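# Put one tray bread packet flat on each plate

## Task

Take bread packets from the tray and set exactly one flat on each of the plates, so that two packets stay behind on the tray. The tray, the basket and the plates must end roughly where they began, with the basket still standing upright. At the end, neither gripper or arm may be in contact with anything on the table.

## Robot and tools

Robot: two arms, left_arm and right_arm, each with a two-finger gripper. Calibrated bases in the scene frame: left_arm at (-0.029, +0.281, +0.041) m and right_arm at (-0.048, -0.315, +0.003) m, both nearly unrotated. Arm names do not match image sides.

Frames: the scene frame has its origin at table-top height, halfway between the nominal bases. +x points out over the table, +y toward left_arm, +z up. Reported end_effector_position (m) and end_effector_quat_wxyz are in this frame and may be a few cm off, more at long reach. The gripper's fingers point along its own +z and open and close along its y. The reported point sits between the finger pads, roughly 1 cm short of the tips. Offsets that you command are expressed in each arm's Hand target axes, not in the scene frame.

Row layout, shared by execute_actions and move: 14 numbers, each in [-1, 1]. The first 7 are left_arm: dx, dy, dz, rx, ry, rz, opening. The next 7 are right_arm, in the same order. Always send all 14, even if one arm stays still. dx..rz are an offset from that arm's Hand target, counted from where it stood when the action or move began. A value of 1.0 equals 0.6 m of travel or 180 degrees. rx, ry, rz form a single rotation vector. The opening is absolute, not an offset: +1 is fully open (0.094 m) and -1 is shut. A 0 in the opening slot means half open, so to keep a gripper unchanged, resend its current command (see Tool commands).

execute_actions(actions, cameras): actions is a list of actions. Each action is a table of up to 15 rows, and each row lasts one control step of 1/30 s. If a table has fewer rows, its last row is held until 15 steps have run. Every row counts from the start pose of its action, not from the previous row. Repeating the same offset in a later action moves the arm further again. An empty list only returns state and images. cameras takes camera names: omitted, null or ["all"] gives every camera, [] gives none, and an unknown name rejects the call.

move(target, speed, blend, opening_speed, blocking, cameras): drives each gripper in a straight line toward its offset, or through a list of up to 15 rows. All rows in a list count from the same starting Hand targets. speed is in m/s, from 0.002 to 0.5, default 0.25; rotation is capped at twice that value in rad/s. You can give one speed, or one per leg. blend (m) rounds corners in a list; 0 stops at each row. opening_speed is in units of the -1..1 scale per second, at least 0.2. Use a low value to close gently on soft packets. Paths run for at least 0.5 s and are cut off after 10 s. They do not avoid obstacles or the other arm. blocking=false returns after about 0.5 s while the motion continues. The result adds a move: line with done, off_target, moving, held or fault, plus any limits. limits=paced means the pose was clipped; limits=held means a check blocked steps.

wait(seconds 0 to 10, cameras): lets time pass while the arms keep their last command. stop(cameras): brakes a running move. zoom_image(camera, region [x0, y0, x1, y1] in pixels, at most 504x504): enlarges part of the latest image. Cameras are cam_head_left, cam_head_right, cam_left_wrist and cam_right_wrist, each 672x504. read_manual(section="licences") returns licence text only. finished_scene(scene = the current scene number) ends the scene permanently. Call it only once the goal holds.

Reading results: Hand target is the last commanded pose after clipping, and your next offsets start from it. Each control step, the controller limits the command to within 100 mm and 20 degrees of the measured gripper pose. A gripper may therefore come to rest short of its target, or off by a centimetre or more because of friction and weight, without touching anything. Send the remaining distance as a new offset. Sending all six pose numbers as 0 re-requests the current target. If an arm is pushing on something, command its target back past the gripper. grip_measured uses the opening scale. With nothing in the grip it reads slightly wide; on a held part it reads a little narrower than the part. Pressure rises to the force limit once the command drops about 0.05 below the reading at contact, and further for soft items. To release, command an opening well above grip_measured. Joint torques include the arm's own weight. Joints 1 to 3 wrap at ±28 N m. Joint velocities reading within noise means the arm is at rest. Step readings list end_effector_position at some steps, but only for execute_actions calls.

Heat: holding loads, stretching out or pushing on an unreachable pose heats the motors. MOTOR HOT appears at 75 °C. At 90 °C that arm folds up and stays idle, and at 100 °C it goes limp.

Avoid: dropping packets, letting go of anything still moving, fast impacts, hard presses, and contact between the two arms or grippers. Do not knock anything off the table; that fails the task. Do not route a gripper close to its own arm's base, which can flip the shoulder; go around it. Move slowly near contact, because faster moves and targets set deeper past the contact hit harder. Brief outside tugs on held items can happen, so grip firmly. Finish with both grippers open and lifted clear of everything.

Each tool is called after "Call:" as name(argument=value, ...) on one line, values as JSON.

## Session

Call:
execute_actions(actions=[])

Scene clock: 0.00 s.
left_arm: end_effector_position=(+0.2799, +0.5375, +0.3495) grip_measured=+1.000 end_effector_quat_wxyz=(+0.516, -0.078, +0.840, -0.149) | right_arm: end_effector_position=(+0.2029, -0.0338, +0.1607) grip_measured=+1.000 end_effector_quat_wxyz=(+0.185, -0.146, +0.972, +0.001)
Joint positions: left_arm=[1.066 1.654 1.659 -1.015 1.048 0.568 0.094] | right_arm=[0.906 1.721 1.526 -1.113 0.266 0.63 0.094]
Joint velocities: within noise
Joint torques (N m): no reading
Heat: left arm: 27 °C; right arm: 30 °C.
Hand target: left_arm +0.2798, +0.5345, +0.3601; +0.526, -0.068, +0.835, -0.144 | right_arm +0.2031, -0.0352, +0.1621; +0.186, -0.145, +0.972, -0.001
Tool commands: left_gripper/opening=+1.0 right_gripper/opening=+1.0
camera_calibration:
cam_left_wrist: T_world_to_cam=[[0.00492672, -0.944825, 0.327539, 0.393985], [-0.787472, -0.205543, -0.581067, 0.574102], [0.61633, -0.255065, -0.745036, 0.315866], [0, 0, 0, 1]] pos_world=[0.255471, 0.570815, 0.439879]
cam_right_wrist: T_world_to_cam=[[0.295151, -0.954628, 0.0396398, -0.0968185], [-0.953477, -0.291623, 0.0764026, 0.208316], [-0.0613761, -0.060346, -0.996289, 0.259056], [0, 0, 0, 1]] pos_world=[0.243101, -0.0160429, 0.246017]

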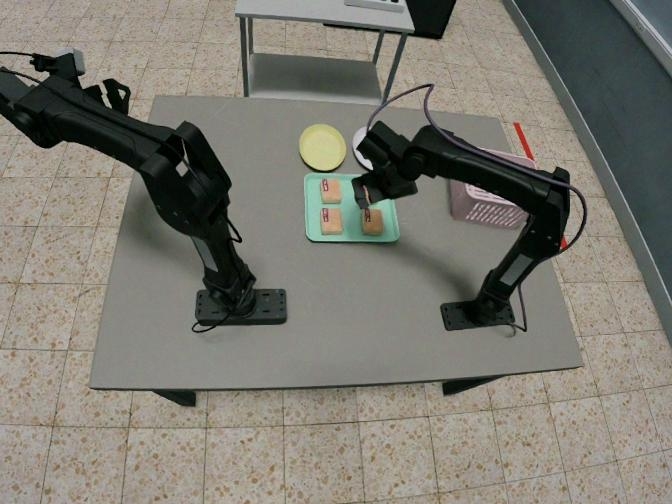

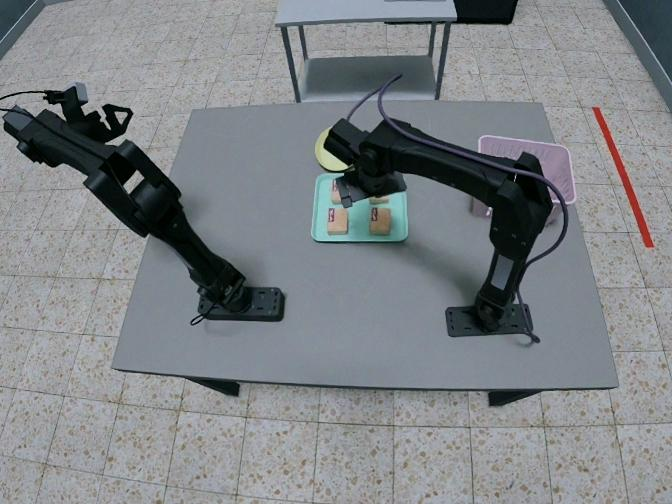

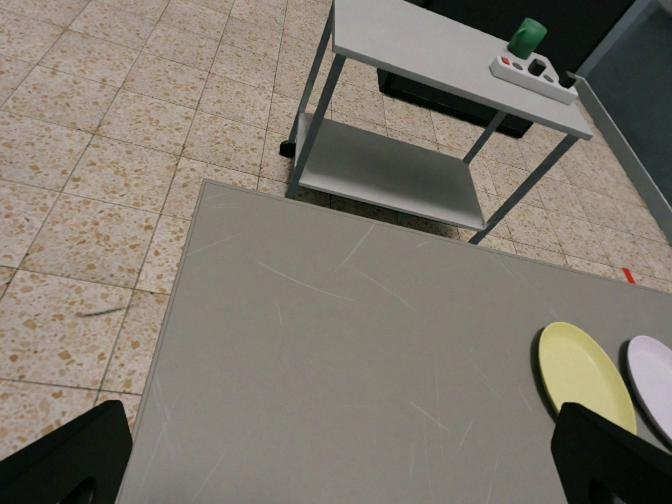

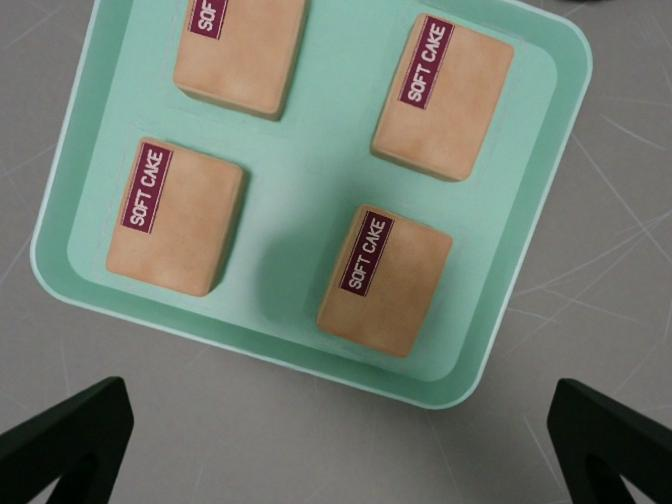

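Call:
move(target=[0.4515,-0.4975,0.288,-0.0884,0.2722,0.0569,0.7,-0.108,-0.085,0.212,0.0149,0.0371,0.1026,0.7], speed=0.3, cameras=["cam_left_wrist","cam_right_wrist"])

Scene clock: 29.63 s.
left_arm: end_effector_position=(+0.2958, +0.1500, +0.1427) grip_measured=+0.702 end_effector_quat_wxyz=(+0.119, +0.007, +0.993, -0.002) | right_arm: end_effector_position=(+0.3169, -0.0630, +0.0784) grip_measured=+0.701 end_effector_quat_wxyz=(+0.135, +0.014, +0.991, -0.001)
Joint positions: left_arm=[-0.452 1.673 1.282 -0.96 -0.094 -0.409 0.08] | right_arm=[0.614 2.052 1.664 -0.972 0.173 0.682 0.08]
Joint velocities: within noise
Joint torques (N m): left_arm=[0.38 -6.28 9.16 0.38 -0.18 -0.06] | right_arm=[0.03 -10.3 8.51 0.64 0.05 0.09]
Heat: left arm: 29 °C; right arm: 34 °C.
Hand target: left_arm +0.3051, +0.1501, +0.1505; +0.130, +0.000, +0.991, +0.000 | right_arm +0.3211, -0.0590, +0.0700; +0.131, +0.017, +0.991, -0.002
Off the commanded pose: left_arm 0.012 m, 2 deg | right_arm 0.010 m, 1 deg.
move: off_target (left_arm)
camera_calibration:
cam_left_wrist: T_world_to_cam=[[-0.000442597, -0.999771, -0.0213902, 0.155143], [-0.980909, -0.00372567, 0.194433, 0.303043], [-0.194468, 0.0210679, -0.980683, 0.285219], [0, 0, 0, 1]] pos_world=[0.352793, 0.150228, 0.224106]
cam_right_wrist: T_world_to_cam=[[-0.0182506, -0.999739, -0.0137234, -0.0543719], [-0.984972, 0.0156199, 0.172008, 0.336613], [-0.171749, 0.0166564, -0.985, 0.221248], [0, 0, 0, 1]] pos_world=[0.368561, -0.0633007, 0.159283]
Images, in order (width x height): cam_left_wrist 672x504, cam_right_wrist 672x504.

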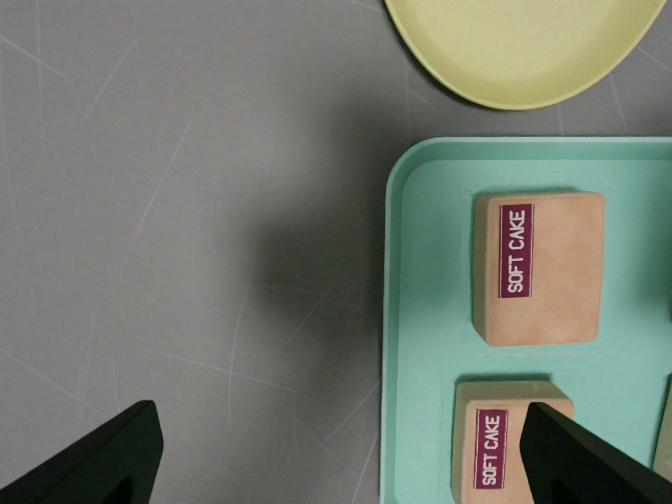

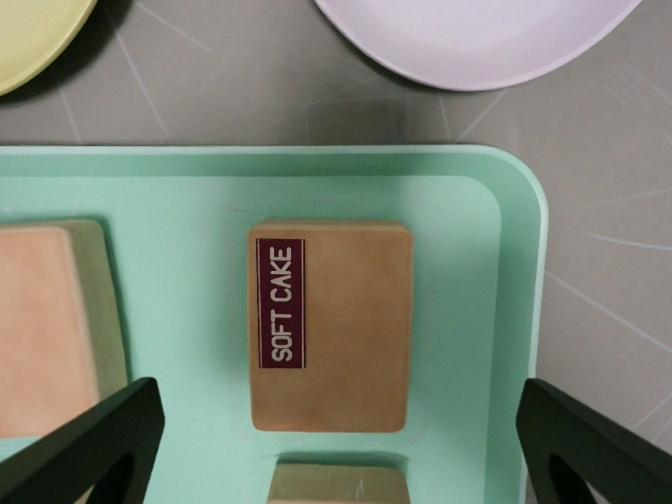

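Call:
move(target=[0,0,0,0,0,0,0.7,0.037,0.005,0.119,0,0,0,0.55], speed=0.12, cameras=["cam_right_wrist"])

Scene clock: 47.17 s.
left_arm: end_effector_position=(+0.2956, +0.1502, +0.1427) grip_measured=+0.702 end_effector_quat_wxyz=(+0.118, +0.007, +0.993, -0.002) | right_arm: end_effector_position=(+0.3235, -0.0553, +0.0139) grip_measured=+0.551 end_effector_quat_wxyz=(+0.145, +0.018, +0.989, +0.008)
Joint positions: left_arm=[-0.452 1.673 1.282 -0.961 -0.095 -0.41 0.08] | right_arm=[0.617 2.133 1.518 -0.719 0.172 0.692 0.073]
Joint velocities: within noise
Joint torques (N m): left_arm=[0.38 -6.28 9.16 0.37 -0.19 -0.07] | right_arm=[0.59 -10.67 5.61 0.74 0.08 0.09]
Heat: left arm: 30 °C; right arm: 34 °C.
Hand target: left_arm +0.3050, +0.1502, +0.1505; +0.130, +0.000, +0.992, +0.000 | right_arm +0.3183, -0.0559, -0.0047; +0.131, +0.017, +0.991, -0.002
Off the commanded pose: left_arm 0.012 m, 2 deg | right_arm 0.019 m, 2 deg.
move: off_target (left_arm, right_arm)
camera_calibration:
cam_right_wrist: T_world_to_cam=[[-0.0232526, -0.999163, -0.0336665, -0.0455005], [-0.988016, 0.0178272, 0.153319, 0.355461], [-0.152591, 0.0368281, -0.987603, 0.153706], [0, 0, 0, 1]] pos_world=[0.373597, -0.0574599, 0.0957692]
Images, in order (width x height): cam_right_wrist 672x504.

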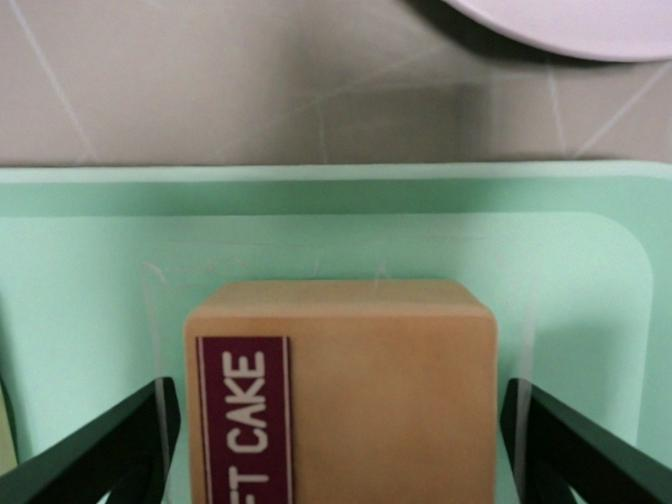

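Call:
move(target=[[0,0,0,0,0,0,0.7,0,0,0,0,0,0,-0.15],[0,0,0,0,0,0,0.7,-0.0475,0,-0.177,0,0,0,-0.15],[0,0,0,0,0,0,0.7,-0.212,-0.035,-0.193,0,0,0,-0.15]], speed=0.15, blend=[0,0.03,0], opening_speed=0.8, cameras=["cam_right_wrist"])

Scene clock: 63.07 s.
left_arm: end_effector_position=(+0.2956, +0.1502, +0.1427) grip_measured=+0.702 end_effector_quat_wxyz=(+0.118, +0.007, +0.993, -0.002) | right_arm: end_effector_position=(+0.4108, -0.0819, +0.1567) grip_measured=+0.246 end_effector_quat_wxyz=(+0.150, +0.023, +0.988, +0.007)
Joint positions: left_arm=[-0.452 1.673 1.282 -0.961 -0.095 -0.41 0.08] | right_arm=[0.459 2.41 2.561 -1.455 0.141 0.544 0.059]
Joint velocities: within noise
Joint torques (N m): left_arm=[0.38 -6.27 9.16 0.38 -0.18 -0.07] | right_arm=[0.28 -12.26 8.21 0.53 0.02 -0.02]
Heat: left arm: 31 °C; right arm: 33 °C.
Hand target: left_arm +0.3051, +0.1501, +0.1505; +0.130, +0.000, +0.991, +0.000 | right_arm +0.4103, -0.0801, +0.1401; +0.131, +0.017, +0.991, -0.002
Off the commanded pose: left_arm 0.012 m, 2 deg | right_arm 0.017 m, 3 deg.
move: off_target (left_arm, right_arm)
camera_calibration:
cam_right_wrist: T_world_to_cam=[[-0.0319208, -0.998941, -0.0331327, -0.0617822], [-0.98936, 0.0268721, 0.142986, 0.423286], [-0.141945, 0.0373444, -0.98917, 0.304939], [0, 0, 0, 1]] pos_world=[0.460095, -0.0844791, 0.239065]
Images, in order (width x height): cam_right_wrist 672x504.

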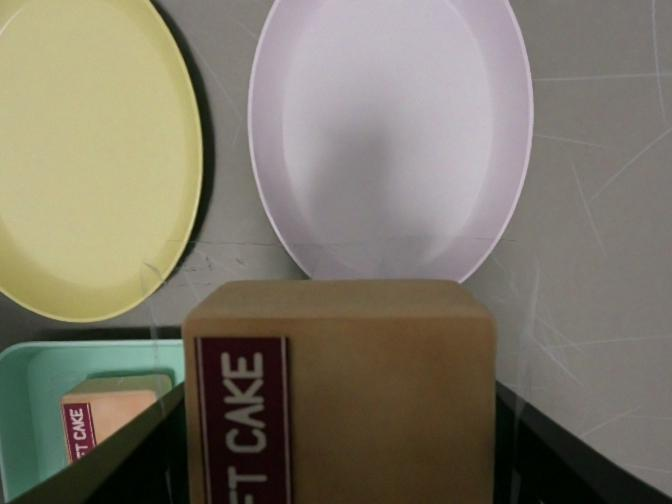

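Call:
move(target=[0.017,-0.092,0.064,0,0,0.02,0.6,-0.104,-0.037,0.14,0,-0.008,0,-0.15], speed=0.15, cameras=["cam_right_wrist","cam_left_wrist"])

Scene clock: 77.67 s.
left_arm: end_effector_position=(+0.2925, +0.1006, +0.1044) grip_measured=+0.602 end_effector_quat_wxyz=(+0.111, +0.036, +0.993, +0.007) | right_arm: end_effector_position=(+0.4872, -0.1088, +0.0911) grip_measured=+0.246 end_effector_quat_wxyz=(+0.174, +0.020, +0.985, +0.009)
Joint positions: left_arm=[-0.593 1.802 1.282 -0.866 -0.126 -0.49 0.075] | right_arm=[0.348 2.71 2.845 -1.379 0.126 0.425 0.059]
Joint velocities: within noise
Joint torques (N m): left_arm=[-0.17 -7.04 8.76 0.51 -0.21 -0.08] | right_arm=[0.17 -14.53 8.31 0.87 0.01 -0.04]
Heat: left arm: 31 °C; right arm: 35 °C.
Hand target: left_arm +0.3051, +0.0948, +0.1107; +0.130, +0.031, +0.991, +0.004 | right_arm +0.4915, -0.1052, +0.0753; +0.143, +0.017, +0.990, -0.002
Off the commanded pose: left_arm 0.015 m, 2 deg | right_arm 0.017 m, 4 deg.
elbow stopped short (right arm): the move would have taken joint 3 (elbow) straighter than the controller allows.
move: off_target (left_arm, right_arm)
camera_calibration:
cam_left_wrist: T_world_to_cam=[[-0.0557058, -0.997377, -0.0462173, 0.123435], [-0.976844, 0.0448651, 0.209196, 0.299471], [-0.206574, 0.0568005, -0.976781, 0.247549], [0, 0, 0, 1]] pos_world=[0.350549, 0.0956144, 0.184858]
cam_right_wrist: T_world_to_cam=[[-0.0245909, -0.999067, -0.0355023, -0.0917153], [-0.995271, 0.0211283, 0.0948118, 0.515624], [-0.0939733, 0.0376659, -0.994862, 0.229043], [0, 0, 0, 1]] pos_world=[0.532454, -0.111151, 0.175723]
Images, in order (width x height): cam_left_wrist 672x504, cam_right_wrist 672x504.

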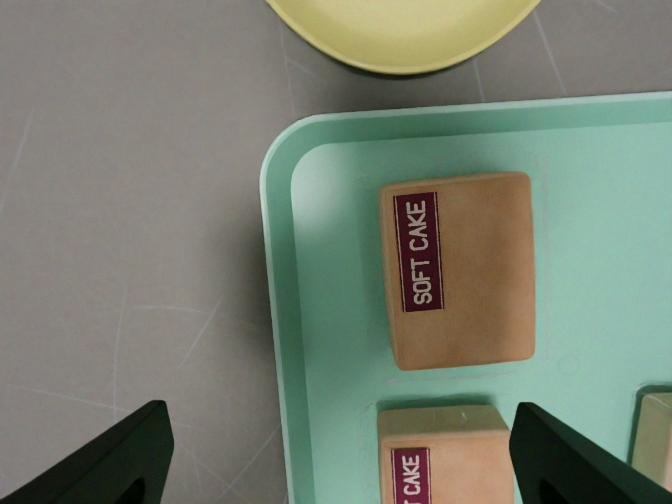

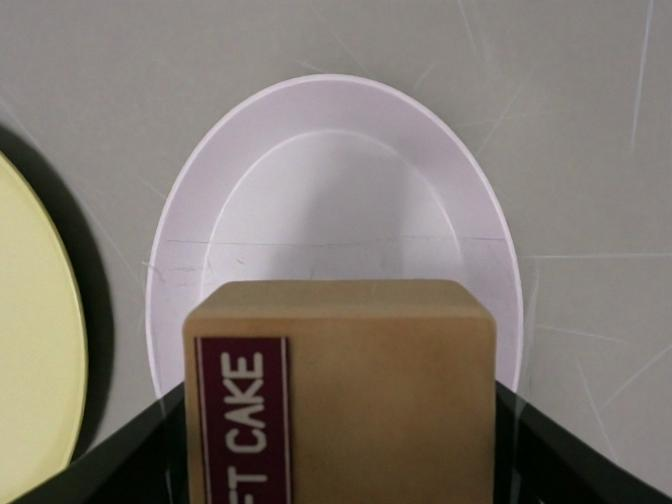

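Call:
move(target=[[-0.0095,-0.063,0.065,0,0,0,0.6,0.0236,0,0.08,0,0,0,-0.15],[-0.0095,-0.063,0.065,0,0,0,0.6,0.0325,0,0.1103,0,0,0,-0.15]], speed=[0.08,0.03], blend=0.01, cameras=["cam_right_wrist","cam_left_wrist"])

Scene clock: 93.20 s.
left_arm: end_effector_position=(+0.3067, +0.0640, +0.0698) grip_measured=+0.602 end_effector_quat_wxyz=(+0.113, +0.035, +0.993, +0.007) | right_arm: end_effector_position=(+0.4947, -0.1055, +0.0286) grip_measured=+0.246 end_effector_quat_wxyz=(+0.160, +0.019, +0.987, +0.002)
Joint positions: left_arm=[-0.657 1.96 1.348 -0.779 -0.14 -0.556 0.075] | right_arm=[0.348 2.71 2.599 -1.164 0.126 0.424 0.059]
Joint velocities: within noise
Joint torques (N m): left_arm=[-0.32 -7.91 8.65 0.51 -0.22 -0.07] | right_arm=[0.18 -15.75 5.79 0.82 0.01 0.04]
Heat: left arm: 31 °C; right arm: 35 °C.
Hand target: left_arm +0.3183, +0.0568, +0.0739; +0.130, +0.031, +0.991, +0.004 | right_arm +0.4917, -0.1051, +0.0063; +0.143, +0.017, +0.990, -0.002
Off the commanded pose: left_arm 0.014 m, 2 deg | right_arm 0.023 m, 2 deg.
move: off_target (left_arm, right_arm); blend cut to 0.0095 m at target 1
camera_calibration:
cam_left_wrist: T_world_to_cam=[[-0.0531587, -0.997536, -0.0457731, 0.0852863], [-0.977785, 0.0426895, 0.205217, 0.322898], [-0.202758, 0.0556653, -0.977645, 0.217751], [0, 0, 0, 1]] pos_world=[0.36441, 0.0591707, 0.150523]
cam_right_wrist: T_world_to_cam=[[-0.0249545, -0.999431, -0.022677, -0.0907153], [-0.992131, 0.0219754, 0.123263, 0.526595], [-0.122694, 0.0255745, -0.992115, 0.180381], [0, 0, 0, 1]] pos_world=[0.542319, -0.106849, 0.111992]
Images, in order (width x height): cam_left_wrist 672x504, cam_right_wrist 672x504.

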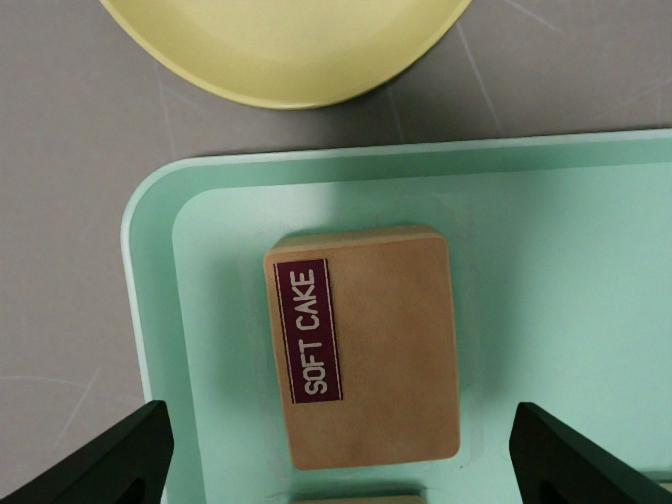

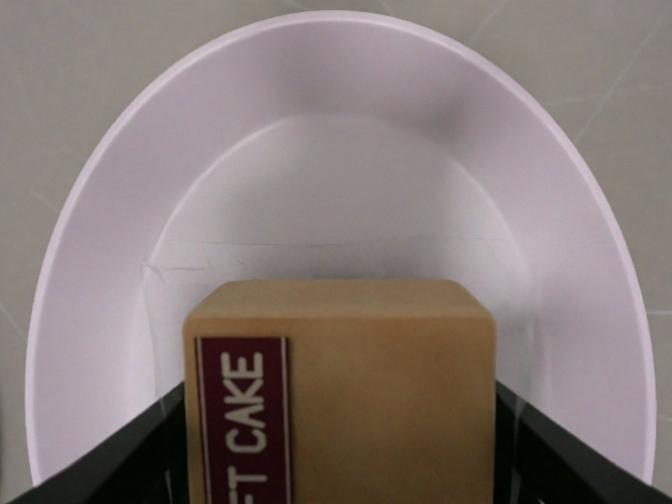

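Call:
move(target=[0.031,-0.0127,0.106,0,0,-0.026,0.6,0.014,0,0.0237,0,0,0,-0.15], speed=0.08, cameras=["cam_right_wrist","cam_left_wrist"])

Scene clock: 108.90 s.
left_arm: end_effector_position=(+0.3183, +0.0488, +0.0159) grip_measured=+0.602 end_effector_quat_wxyz=(+0.131, -0.008, +0.991, -0.009) | right_arm: end_effector_position=(+0.4987, -0.1038, +0.0125) grip_measured=+0.246 end_effector_quat_wxyz=(+0.169, +0.019, +0.985, +0.006)
Joint positions: left_arm=[-0.672 2.083 1.286 -0.554 -0.145 -0.653 0.075] | right_arm=[0.348 2.69 2.489 -1.054 0.126 0.424 0.059]
Joint velocities: within noise
Joint torques (N m): left_arm=[-0.49 -8.59 4.42 0.58 -0.21 -0.08] | right_arm=[0.46 -17.17 3.96 0.74 0.03 0.06]
Heat: left arm: 32 °C; right arm: 35 °C.
Hand target: left_arm +0.3164, +0.0503, +0.0077; +0.130, -0.009, +0.991, -0.001 | right_arm +0.4876, -0.1050, -0.0099; +0.143, +0.017, +0.990, -0.002
Off the commanded pose: left_arm 0.009 m, 1 deg | right_arm 0.025 m, 3 deg.
move: off_target (right_arm)
camera_calibration:
cam_left_wrist: T_world_to_cam=[[0.0285612, -0.999588, -0.00284627, 0.0417146], [-0.98482, -0.0286267, 0.171203, 0.352203], [-0.171214, -0.0020867, -0.985232, 0.161165], [0, 0, 0, 1]] pos_world=[0.373259, 0.0521162, 0.0986048]
cam_right_wrist: T_world_to_cam=[[-0.0244549, -0.999217, -0.0310976, -0.0893746], [-0.994251, 0.0210662, 0.104978, 0.533733], [-0.10424, 0.0334861, -0.993988, 0.156498], [0, 0, 0, 1]] pos_world=[0.544792, -0.105789, 0.0967479]
Images, in order (width x height): cam_left_wrist 672x504, cam_right_wrist 672x504.

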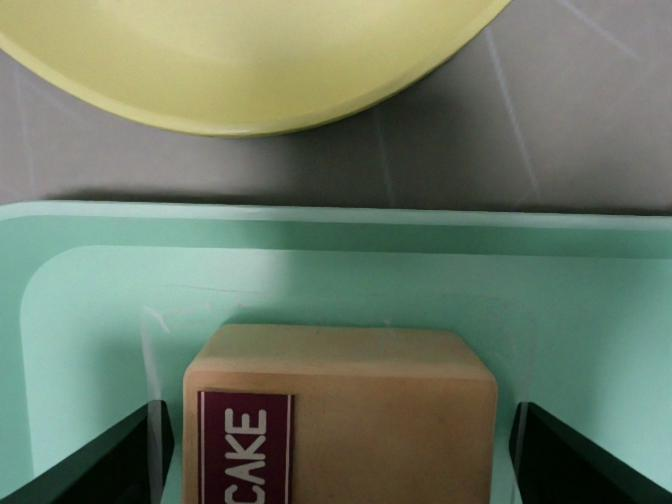

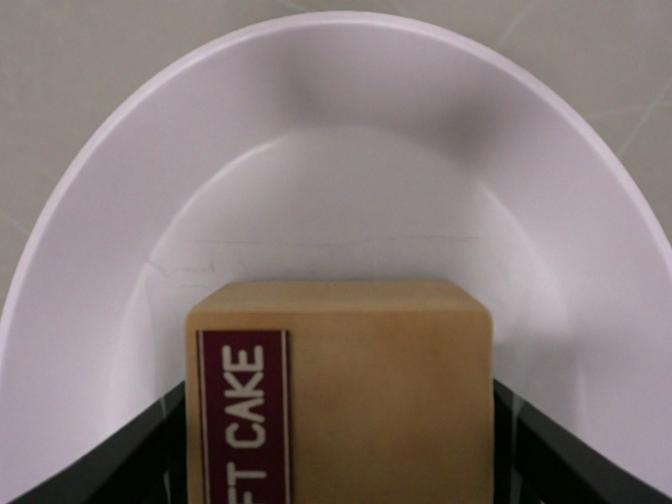

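Call:
move(target=[0.022,0,-0.006,0,0,0,0.6,-0.003,0,-0.012,0,0,0,0.6], opening_speed=0.8, speed=0.06, cameras=["cam_right_wrist","cam_left_wrist"])

Scene clock: 120.17 s.
left_arm: end_effector_position=(+0.3171, +0.0484, +0.0136) grip_measured=+0.602 end_effector_quat_wxyz=(+0.150, -0.008, +0.989, +0.002) | right_arm: end_effector_position=(+0.4993, -0.1030, +0.0129) grip_measured=+0.599 end_effector_quat_wxyz=(+0.171, +0.019, +0.985, +0.006)
Joint positions: left_arm=[-0.693 2.078 1.256 -0.514 -0.191 -0.668 0.075] | right_arm=[0.35 2.69 2.489 -1.051 0.129 0.424 0.075]
Joint velocities: within noise
Joint torques (N m): left_arm=[-0.58 -10.45 2.73 0.36 0.13 -0.15] | right_arm=[0.34 -17.32 5.98 0.48 -0.01 0.07]
Heat: left arm: 32 °C; right arm: 38 °C.
Hand target: left_arm +0.3027, +0.0502, +0.0076; +0.130, -0.009, +0.991, -0.001 | right_arm +0.4872, -0.1049, -0.0025; +0.143, +0.017, +0.990, -0.002
Off the commanded pose: left_arm 0.016 m, 2 deg | right_arm 0.020 m, 3 deg.
move: off_target (left_arm, right_arm)
camera_calibration:
cam_left_wrist: T_world_to_cam=[[0.031947, -0.99922, -0.023211, 0.0405091], [-0.990699, -0.0347308, 0.131568, 0.354187], [-0.132271, 0.0187919, -0.991035, 0.145451], [0, 0, 0, 1]] pos_world=[0.368837, 0.0500454, 0.0984876]
cam_right_wrist: T_world_to_cam=[[-0.0234864, -0.999287, -0.029565, -0.0890662], [-0.994725, 0.020405, 0.100526, 0.534457], [-0.0998509, 0.03177, -0.994495, 0.154504], [0, 0, 0, 1]] pos_world=[0.544974, -0.104817, 0.0972935]
Images, in order (width x height): cam_left_wrist 672x504, cam_right_wrist 672x504.

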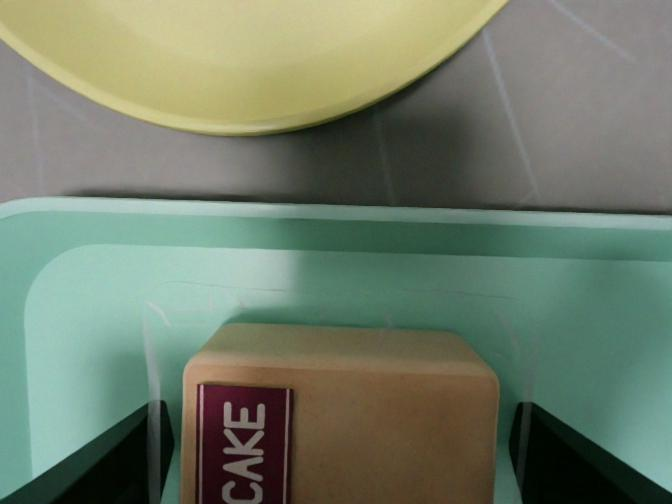

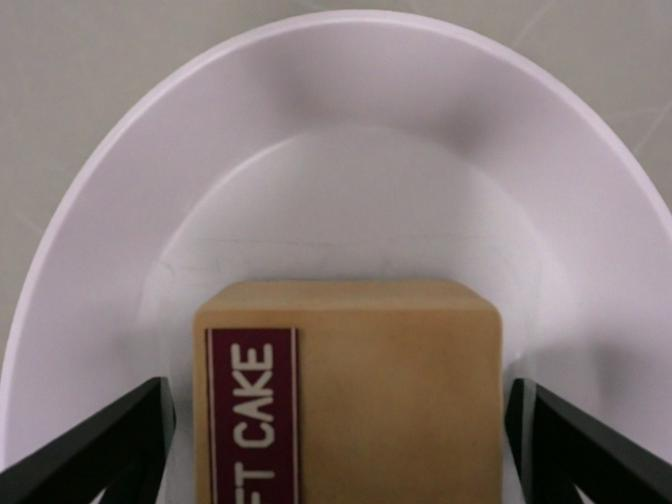

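Call:
move(target=[[-0.0087,0,-0.032,0,0,0,0.6,-0.057,0,-0.19,0,0,0,0.6],[-0.0087,0,-0.032,0,0,0,0.6,0.108,-0.242,-0.27,0,0,0,0.6]], speed=0.2, blend=0.03, cameras=["cam_left_wrist"])

Scene clock: 130.77 s.
left_arm: end_effector_position=(+0.3072, +0.0518, +0.0144) grip_measured=+0.602 end_effector_quat_wxyz=(+0.130, -0.010, +0.992, +0.005) | right_arm: end_effector_position=(+0.3764, -0.2478, +0.1297) grip_measured=+0.599 end_effector_quat_wxyz=(+0.136, +0.021, +0.990, -0.007)
Joint positions: left_arm=[-0.693 2.068 1.256 -0.562 -0.171 -0.678 0.075] | right_arm=[0.126 1.932 1.692 -1.067 0.069 0.216 0.075]
Joint velocities: within noise
Joint torques (N m): left_arm=[-0.53 -12.89 4.93 0.11 -0.04 -0.05] | right_arm=[0.16 -14.49 5.49 0.76 -0.05 -0.03]
Heat: left arm: 33 °C; right arm: 40 °C.
Hand target: left_arm +0.3029, +0.0503, +0.0276; +0.130, -0.009, +0.991, -0.001 | right_arm +0.3743, -0.2464, +0.1346; +0.143, +0.017, +0.990, -0.002
Off the commanded pose: left_arm 0.014 m, 1 deg | right_arm 0.005 m, 1 deg.
move: off_target (left_arm)
camera_calibration:
cam_left_wrist: T_world_to_cam=[[0.0356461, -0.998902, -0.0304118, 0.0432441], [-0.984117, -0.0403815, 0.172865, 0.342001], [-0.173903, 0.0237669, -0.984476, 0.157217], [0, 0, 0, 1]] pos_world=[0.362368, 0.0532706, 0.0969715]
Images, in order (width x height): cam_left_wrist 672x504.

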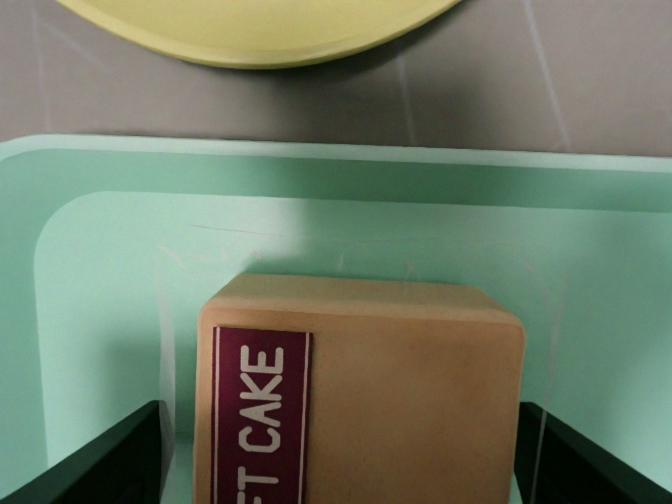

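Call:
move(target=[[0,0,0,0,0,0,-0.15,0,0,0,0,0,0,0.6],[-0.037,0,-0.137,0,0,0,-0.15,0,0,0,0,0,0,0.6],[-0.19,0.063,-0.13,0,0,0,-0.15,0,0,0,0,0,0,0.6]], speed=0.15, blend=[0,0.03,0], opening_speed=0.8, cameras=["cam_left_wrist"])

Scene clock: 144.13 s.
left_arm: end_effector_position=(+0.3855, +0.0959, +0.1287) grip_measured=+0.184 end_effector_quat_wxyz=(+0.125, -0.014, +0.992, +0.004) | right_arm: end_effector_position=(+0.3767, -0.2477, +0.1298) grip_measured=+0.599 end_effector_quat_wxyz=(+0.136, +0.021, +0.990, -0.007)
Joint positions: left_arm=[-0.488 2.08 1.758 -1.03 -0.122 -0.485 0.056] | right_arm=[0.126 1.932 1.692 -1.066 0.069 0.216 0.075]
Joint velocities: within noise
Joint torques (N m): left_arm=[-0.29 -9.13 9.36 0.4 -0.05 0.1] | right_arm=[0.16 -14.49 5.48 0.76 -0.04 -0.03]
Heat: left arm: 34 °C; right arm: 38 °C.
Hand target: left_arm +0.3921, +0.0901, +0.1321; +0.130, -0.009, +0.991, -0.001 | right_arm +0.3743, -0.2464, +0.1346; +0.143, +0.017, +0.990, -0.002
Off the commanded pose: left_arm 0.009 m, 1 deg | right_arm 0.005 m, 1 deg.
move: done
camera_calibration:
cam_left_wrist: T_world_to_cam=[[0.0440626, -0.998665, -0.0269505, 0.084263], [-0.982096, -0.0482458, 0.182101, 0.399869], [-0.183158, 0.0184442, -0.98291, 0.286223], [0, 0, 0, 1]] pos_world=[0.44142, 0.0981634, 0.210786]
Images, in order (width x height): cam_left_wrist 672x504.

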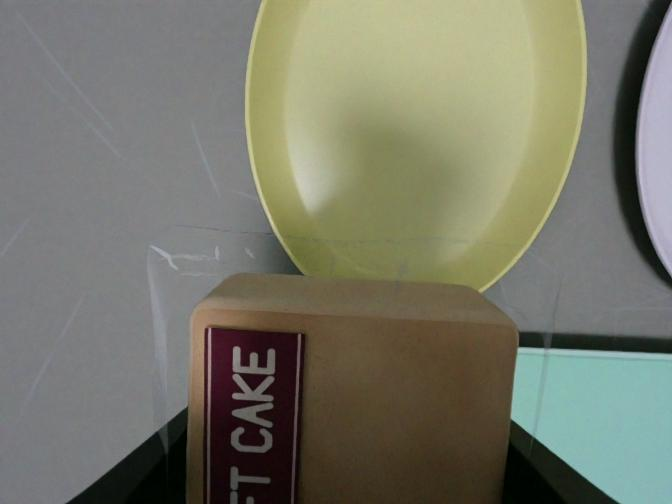

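Call:
move(target=[-0.109,-0.0375,0.136,0,0,0,-0.15,0,0,0,0,0,0,0.6], speed=0.14, cameras=["cam_left_wrist"])

Scene clock: 154.60 s.
left_arm: end_effector_position=(+0.4706, +0.0706, +0.0697) grip_measured=+0.183 end_effector_quat_wxyz=(+0.126, -0.011, +0.992, +0.003) | right_arm: end_effector_position=(+0.3767, -0.2477, +0.1298) grip_measured=+0.599 end_effector_quat_wxyz=(+0.136, +0.021, +0.990, -0.007)
Joint positions: left_arm=[-0.456 2.518 2.265 -1.091 -0.113 -0.447 0.056] | right_arm=[0.126 1.932 1.692 -1.066 0.069 0.216 0.075]
Joint velocities: within noise
Joint torques (N m): left_arm=[0.28 -11.92 9.33 0.39 -0.04 0.08] | right_arm=[0.14 -14.49 5.49 0.76 -0.04 -0.03]
Heat: left arm: 32 °C; right arm: 38 °C.
Hand target: left_arm +0.4768, +0.0690, +0.0702; +0.130, -0.009, +0.991, -0.001 | right_arm +0.3743, -0.2464, +0.1346; +0.143, +0.017, +0.990, -0.002
Off the commanded pose: left_arm 0.006 m, 1 deg | right_arm 0.006 m, 1 deg.
move: done
camera_calibration:
cam_left_wrist: T_world_to_cam=[[0.0376729, -0.998965, -0.0254828, 0.0565775], [-0.982822, -0.0416505, 0.179793, 0.493075], [-0.180668, 0.0182718, -0.983374, 0.243127], [0, 0, 0, 1]] pos_world=[0.526399, 0.0726134, 0.151876]
Images, in order (width x height): cam_left_wrist 672x504.

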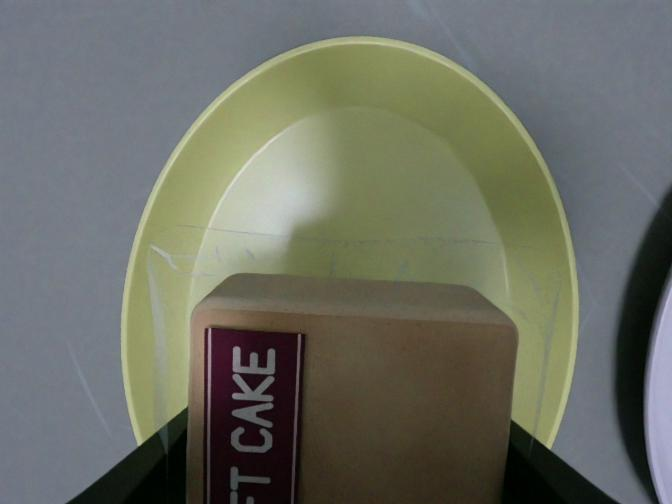

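Call:
move(target=[[0.0194,0.007,0.0725,0,0,0,-0.15,0,0,0,0,0,0,0.6],[0.0323,0.012,0.121,0,0,0,-0.15,0,0,0,0,0,0,0.6]], speed=[0.08,0.03], blend=0.01, cameras=["cam_left_wrist"])

Scene clock: 166.90 s.
left_arm: end_effector_position=(+0.4796, +0.0708, +0.0162) grip_measured=+0.183 end_effector_quat_wxyz=(+0.144, -0.010, +0.990, -0.006) | right_arm: end_effector_position=(+0.3767, -0.2477, +0.1298) grip_measured=+0.599 end_effector_quat_wxyz=(+0.136, +0.021, +0.990, -0.007)
Joint positions: left_arm=[-0.448 2.547 2.094 -0.852 -0.111 -0.434 0.056] | right_arm=[0.126 1.932 1.692 -1.066 0.069 0.216 0.075]
Joint velocities: within noise
Joint torques (N m): left_arm=[0.61 -11.34 4.37 0.74 -0.04 0.07] | right_arm=[0.16 -14.49 5.49 0.76 -0.04 -0.02]
Heat: left arm: 32 °C; right arm: 38 °C.
Hand target: left_arm +0.4767, +0.0757, -0.0048; +0.130, -0.009, +0.991, -0.001 | right_arm +0.3742, -0.2464, +0.1346; +0.143, +0.017, +0.990, -0.002
Off the commanded pose: left_arm 0.022 m, 2 deg | right_arm 0.006 m, 1 deg.
move: off_target (left_arm)
camera_calibration:
cam_left_wrist: T_world_to_cam=[[0.0335001, -0.999403, -0.00842606, 0.0567719], [-0.988743, -0.0343706, 0.145622, 0.514407], [-0.145825, 0.00345284, -0.989304, 0.176588], [0, 0, 0, 1]] pos_world=[0.532465, 0.0738087, 0.100269]
Images, in order (width x height): cam_left_wrist 672x504.

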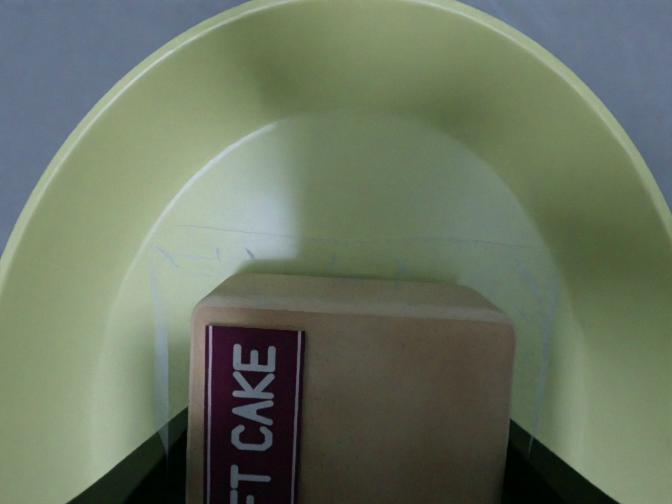

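Call:
move(target=[[-0.002,0,-0.006,0,0,0,0.6,0,0,0,0,0,0,0.6],[-0.055,0,-0.175,0,0,0,0.6,0,0,0,0,0,0,0.6],[0.03,0.16,-0.24,0,0,0,0.6,0,0,0,0,0,0,0.6]], speed=0.2, blend=[0,0.03,0], opening_speed=0.8)

Scene clock: 175.77 s.
left_arm: end_effector_position=(+0.4196, +0.1758, +0.1128) grip_measured=+0.598 end_effector_quat_wxyz=(+0.109, -0.016, +0.994, +0.008) | right_arm: end_effector_position=(+0.3768, -0.2477, +0.1298) grip_measured=+0.599 end_effector_quat_wxyz=(+0.137, +0.021, +0.990, -0.007)
Joint positions: left_arm=[-0.28 2.128 1.775 -1.011 -0.075 -0.285 0.075] | right_arm=[0.126 1.932 1.692 -1.065 0.069 0.216 0.075]
Joint velocities: within noise
Joint torques (N m): left_arm=[-0.55 -14.52 4.92 0.54 -0.01 0.08] | right_arm=[0.16 -14.5 5.48 0.76 -0.04 -0.02]
Heat: left arm: 33 °C; right arm: 38 °C.
Hand target: left_arm +0.4204, +0.1714, +0.1293; +0.130, -0.009, +0.991, -0.001 | right_arm +0.3743, -0.2464, +0.1346; +0.143, +0.017, +0.990, -0.002
Off the commanded pose: left_arm 0.017 m, 3 deg | right_arm 0.006 m, 1 deg.
move: off_target (left_arm)
camera_calibration:
cam_left_wrist: T_world_to_cam=[[0.0469665, -0.998221, -0.036725, 0.161898], [-0.975558, -0.0537391, 0.213068, 0.434859], [-0.214662, 0.0258203, -0.976347, 0.286505], [0, 0, 0, 1]] pos_world=[0.478128, 0.177582, 0.19302]
cam_right_wrist: T_world_to_cam=[[-0.032152, -0.999474, -0.00421909, -0.233131], [-0.98504, 0.0309721, 0.169519, 0.393837], [-0.1693, 0.00960637, -0.985518, 0.282677], [0, 0, 0, 1]] pos_world=[0.428307, -0.247922, 0.210837]

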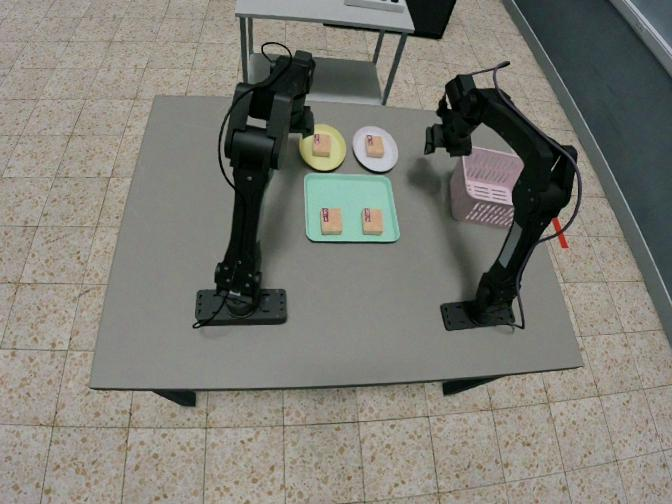

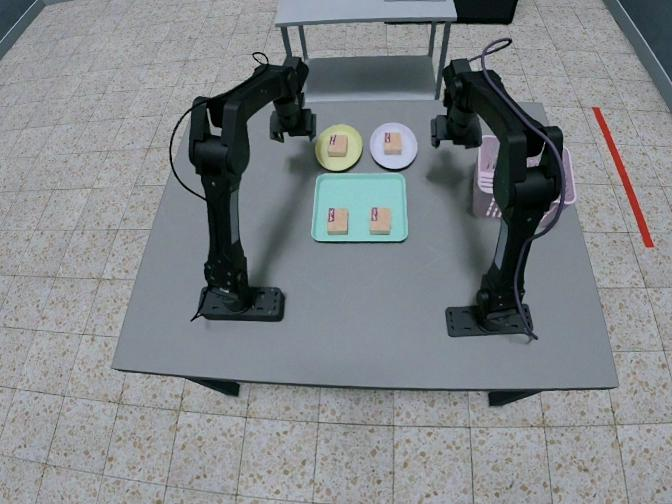

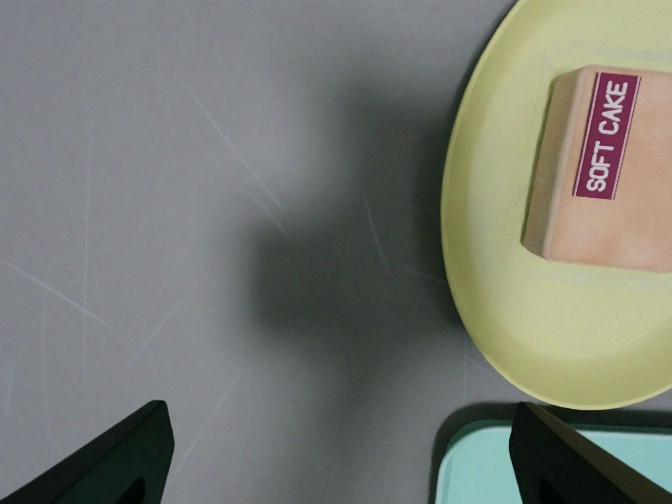

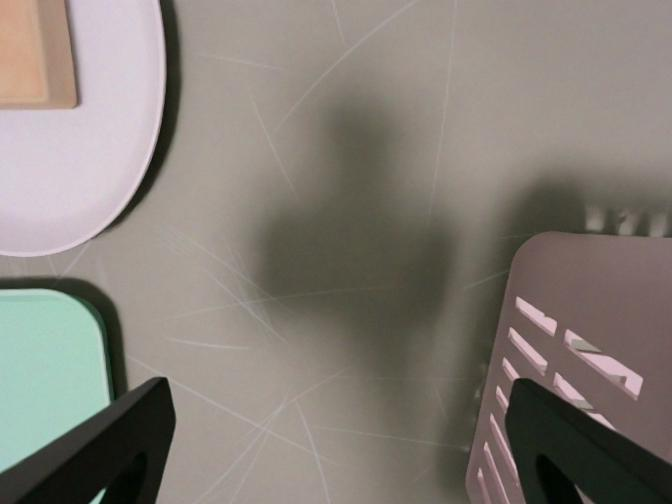

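Call:
finished_scene(scene=2, done=true)

The scene is finished: the task was done.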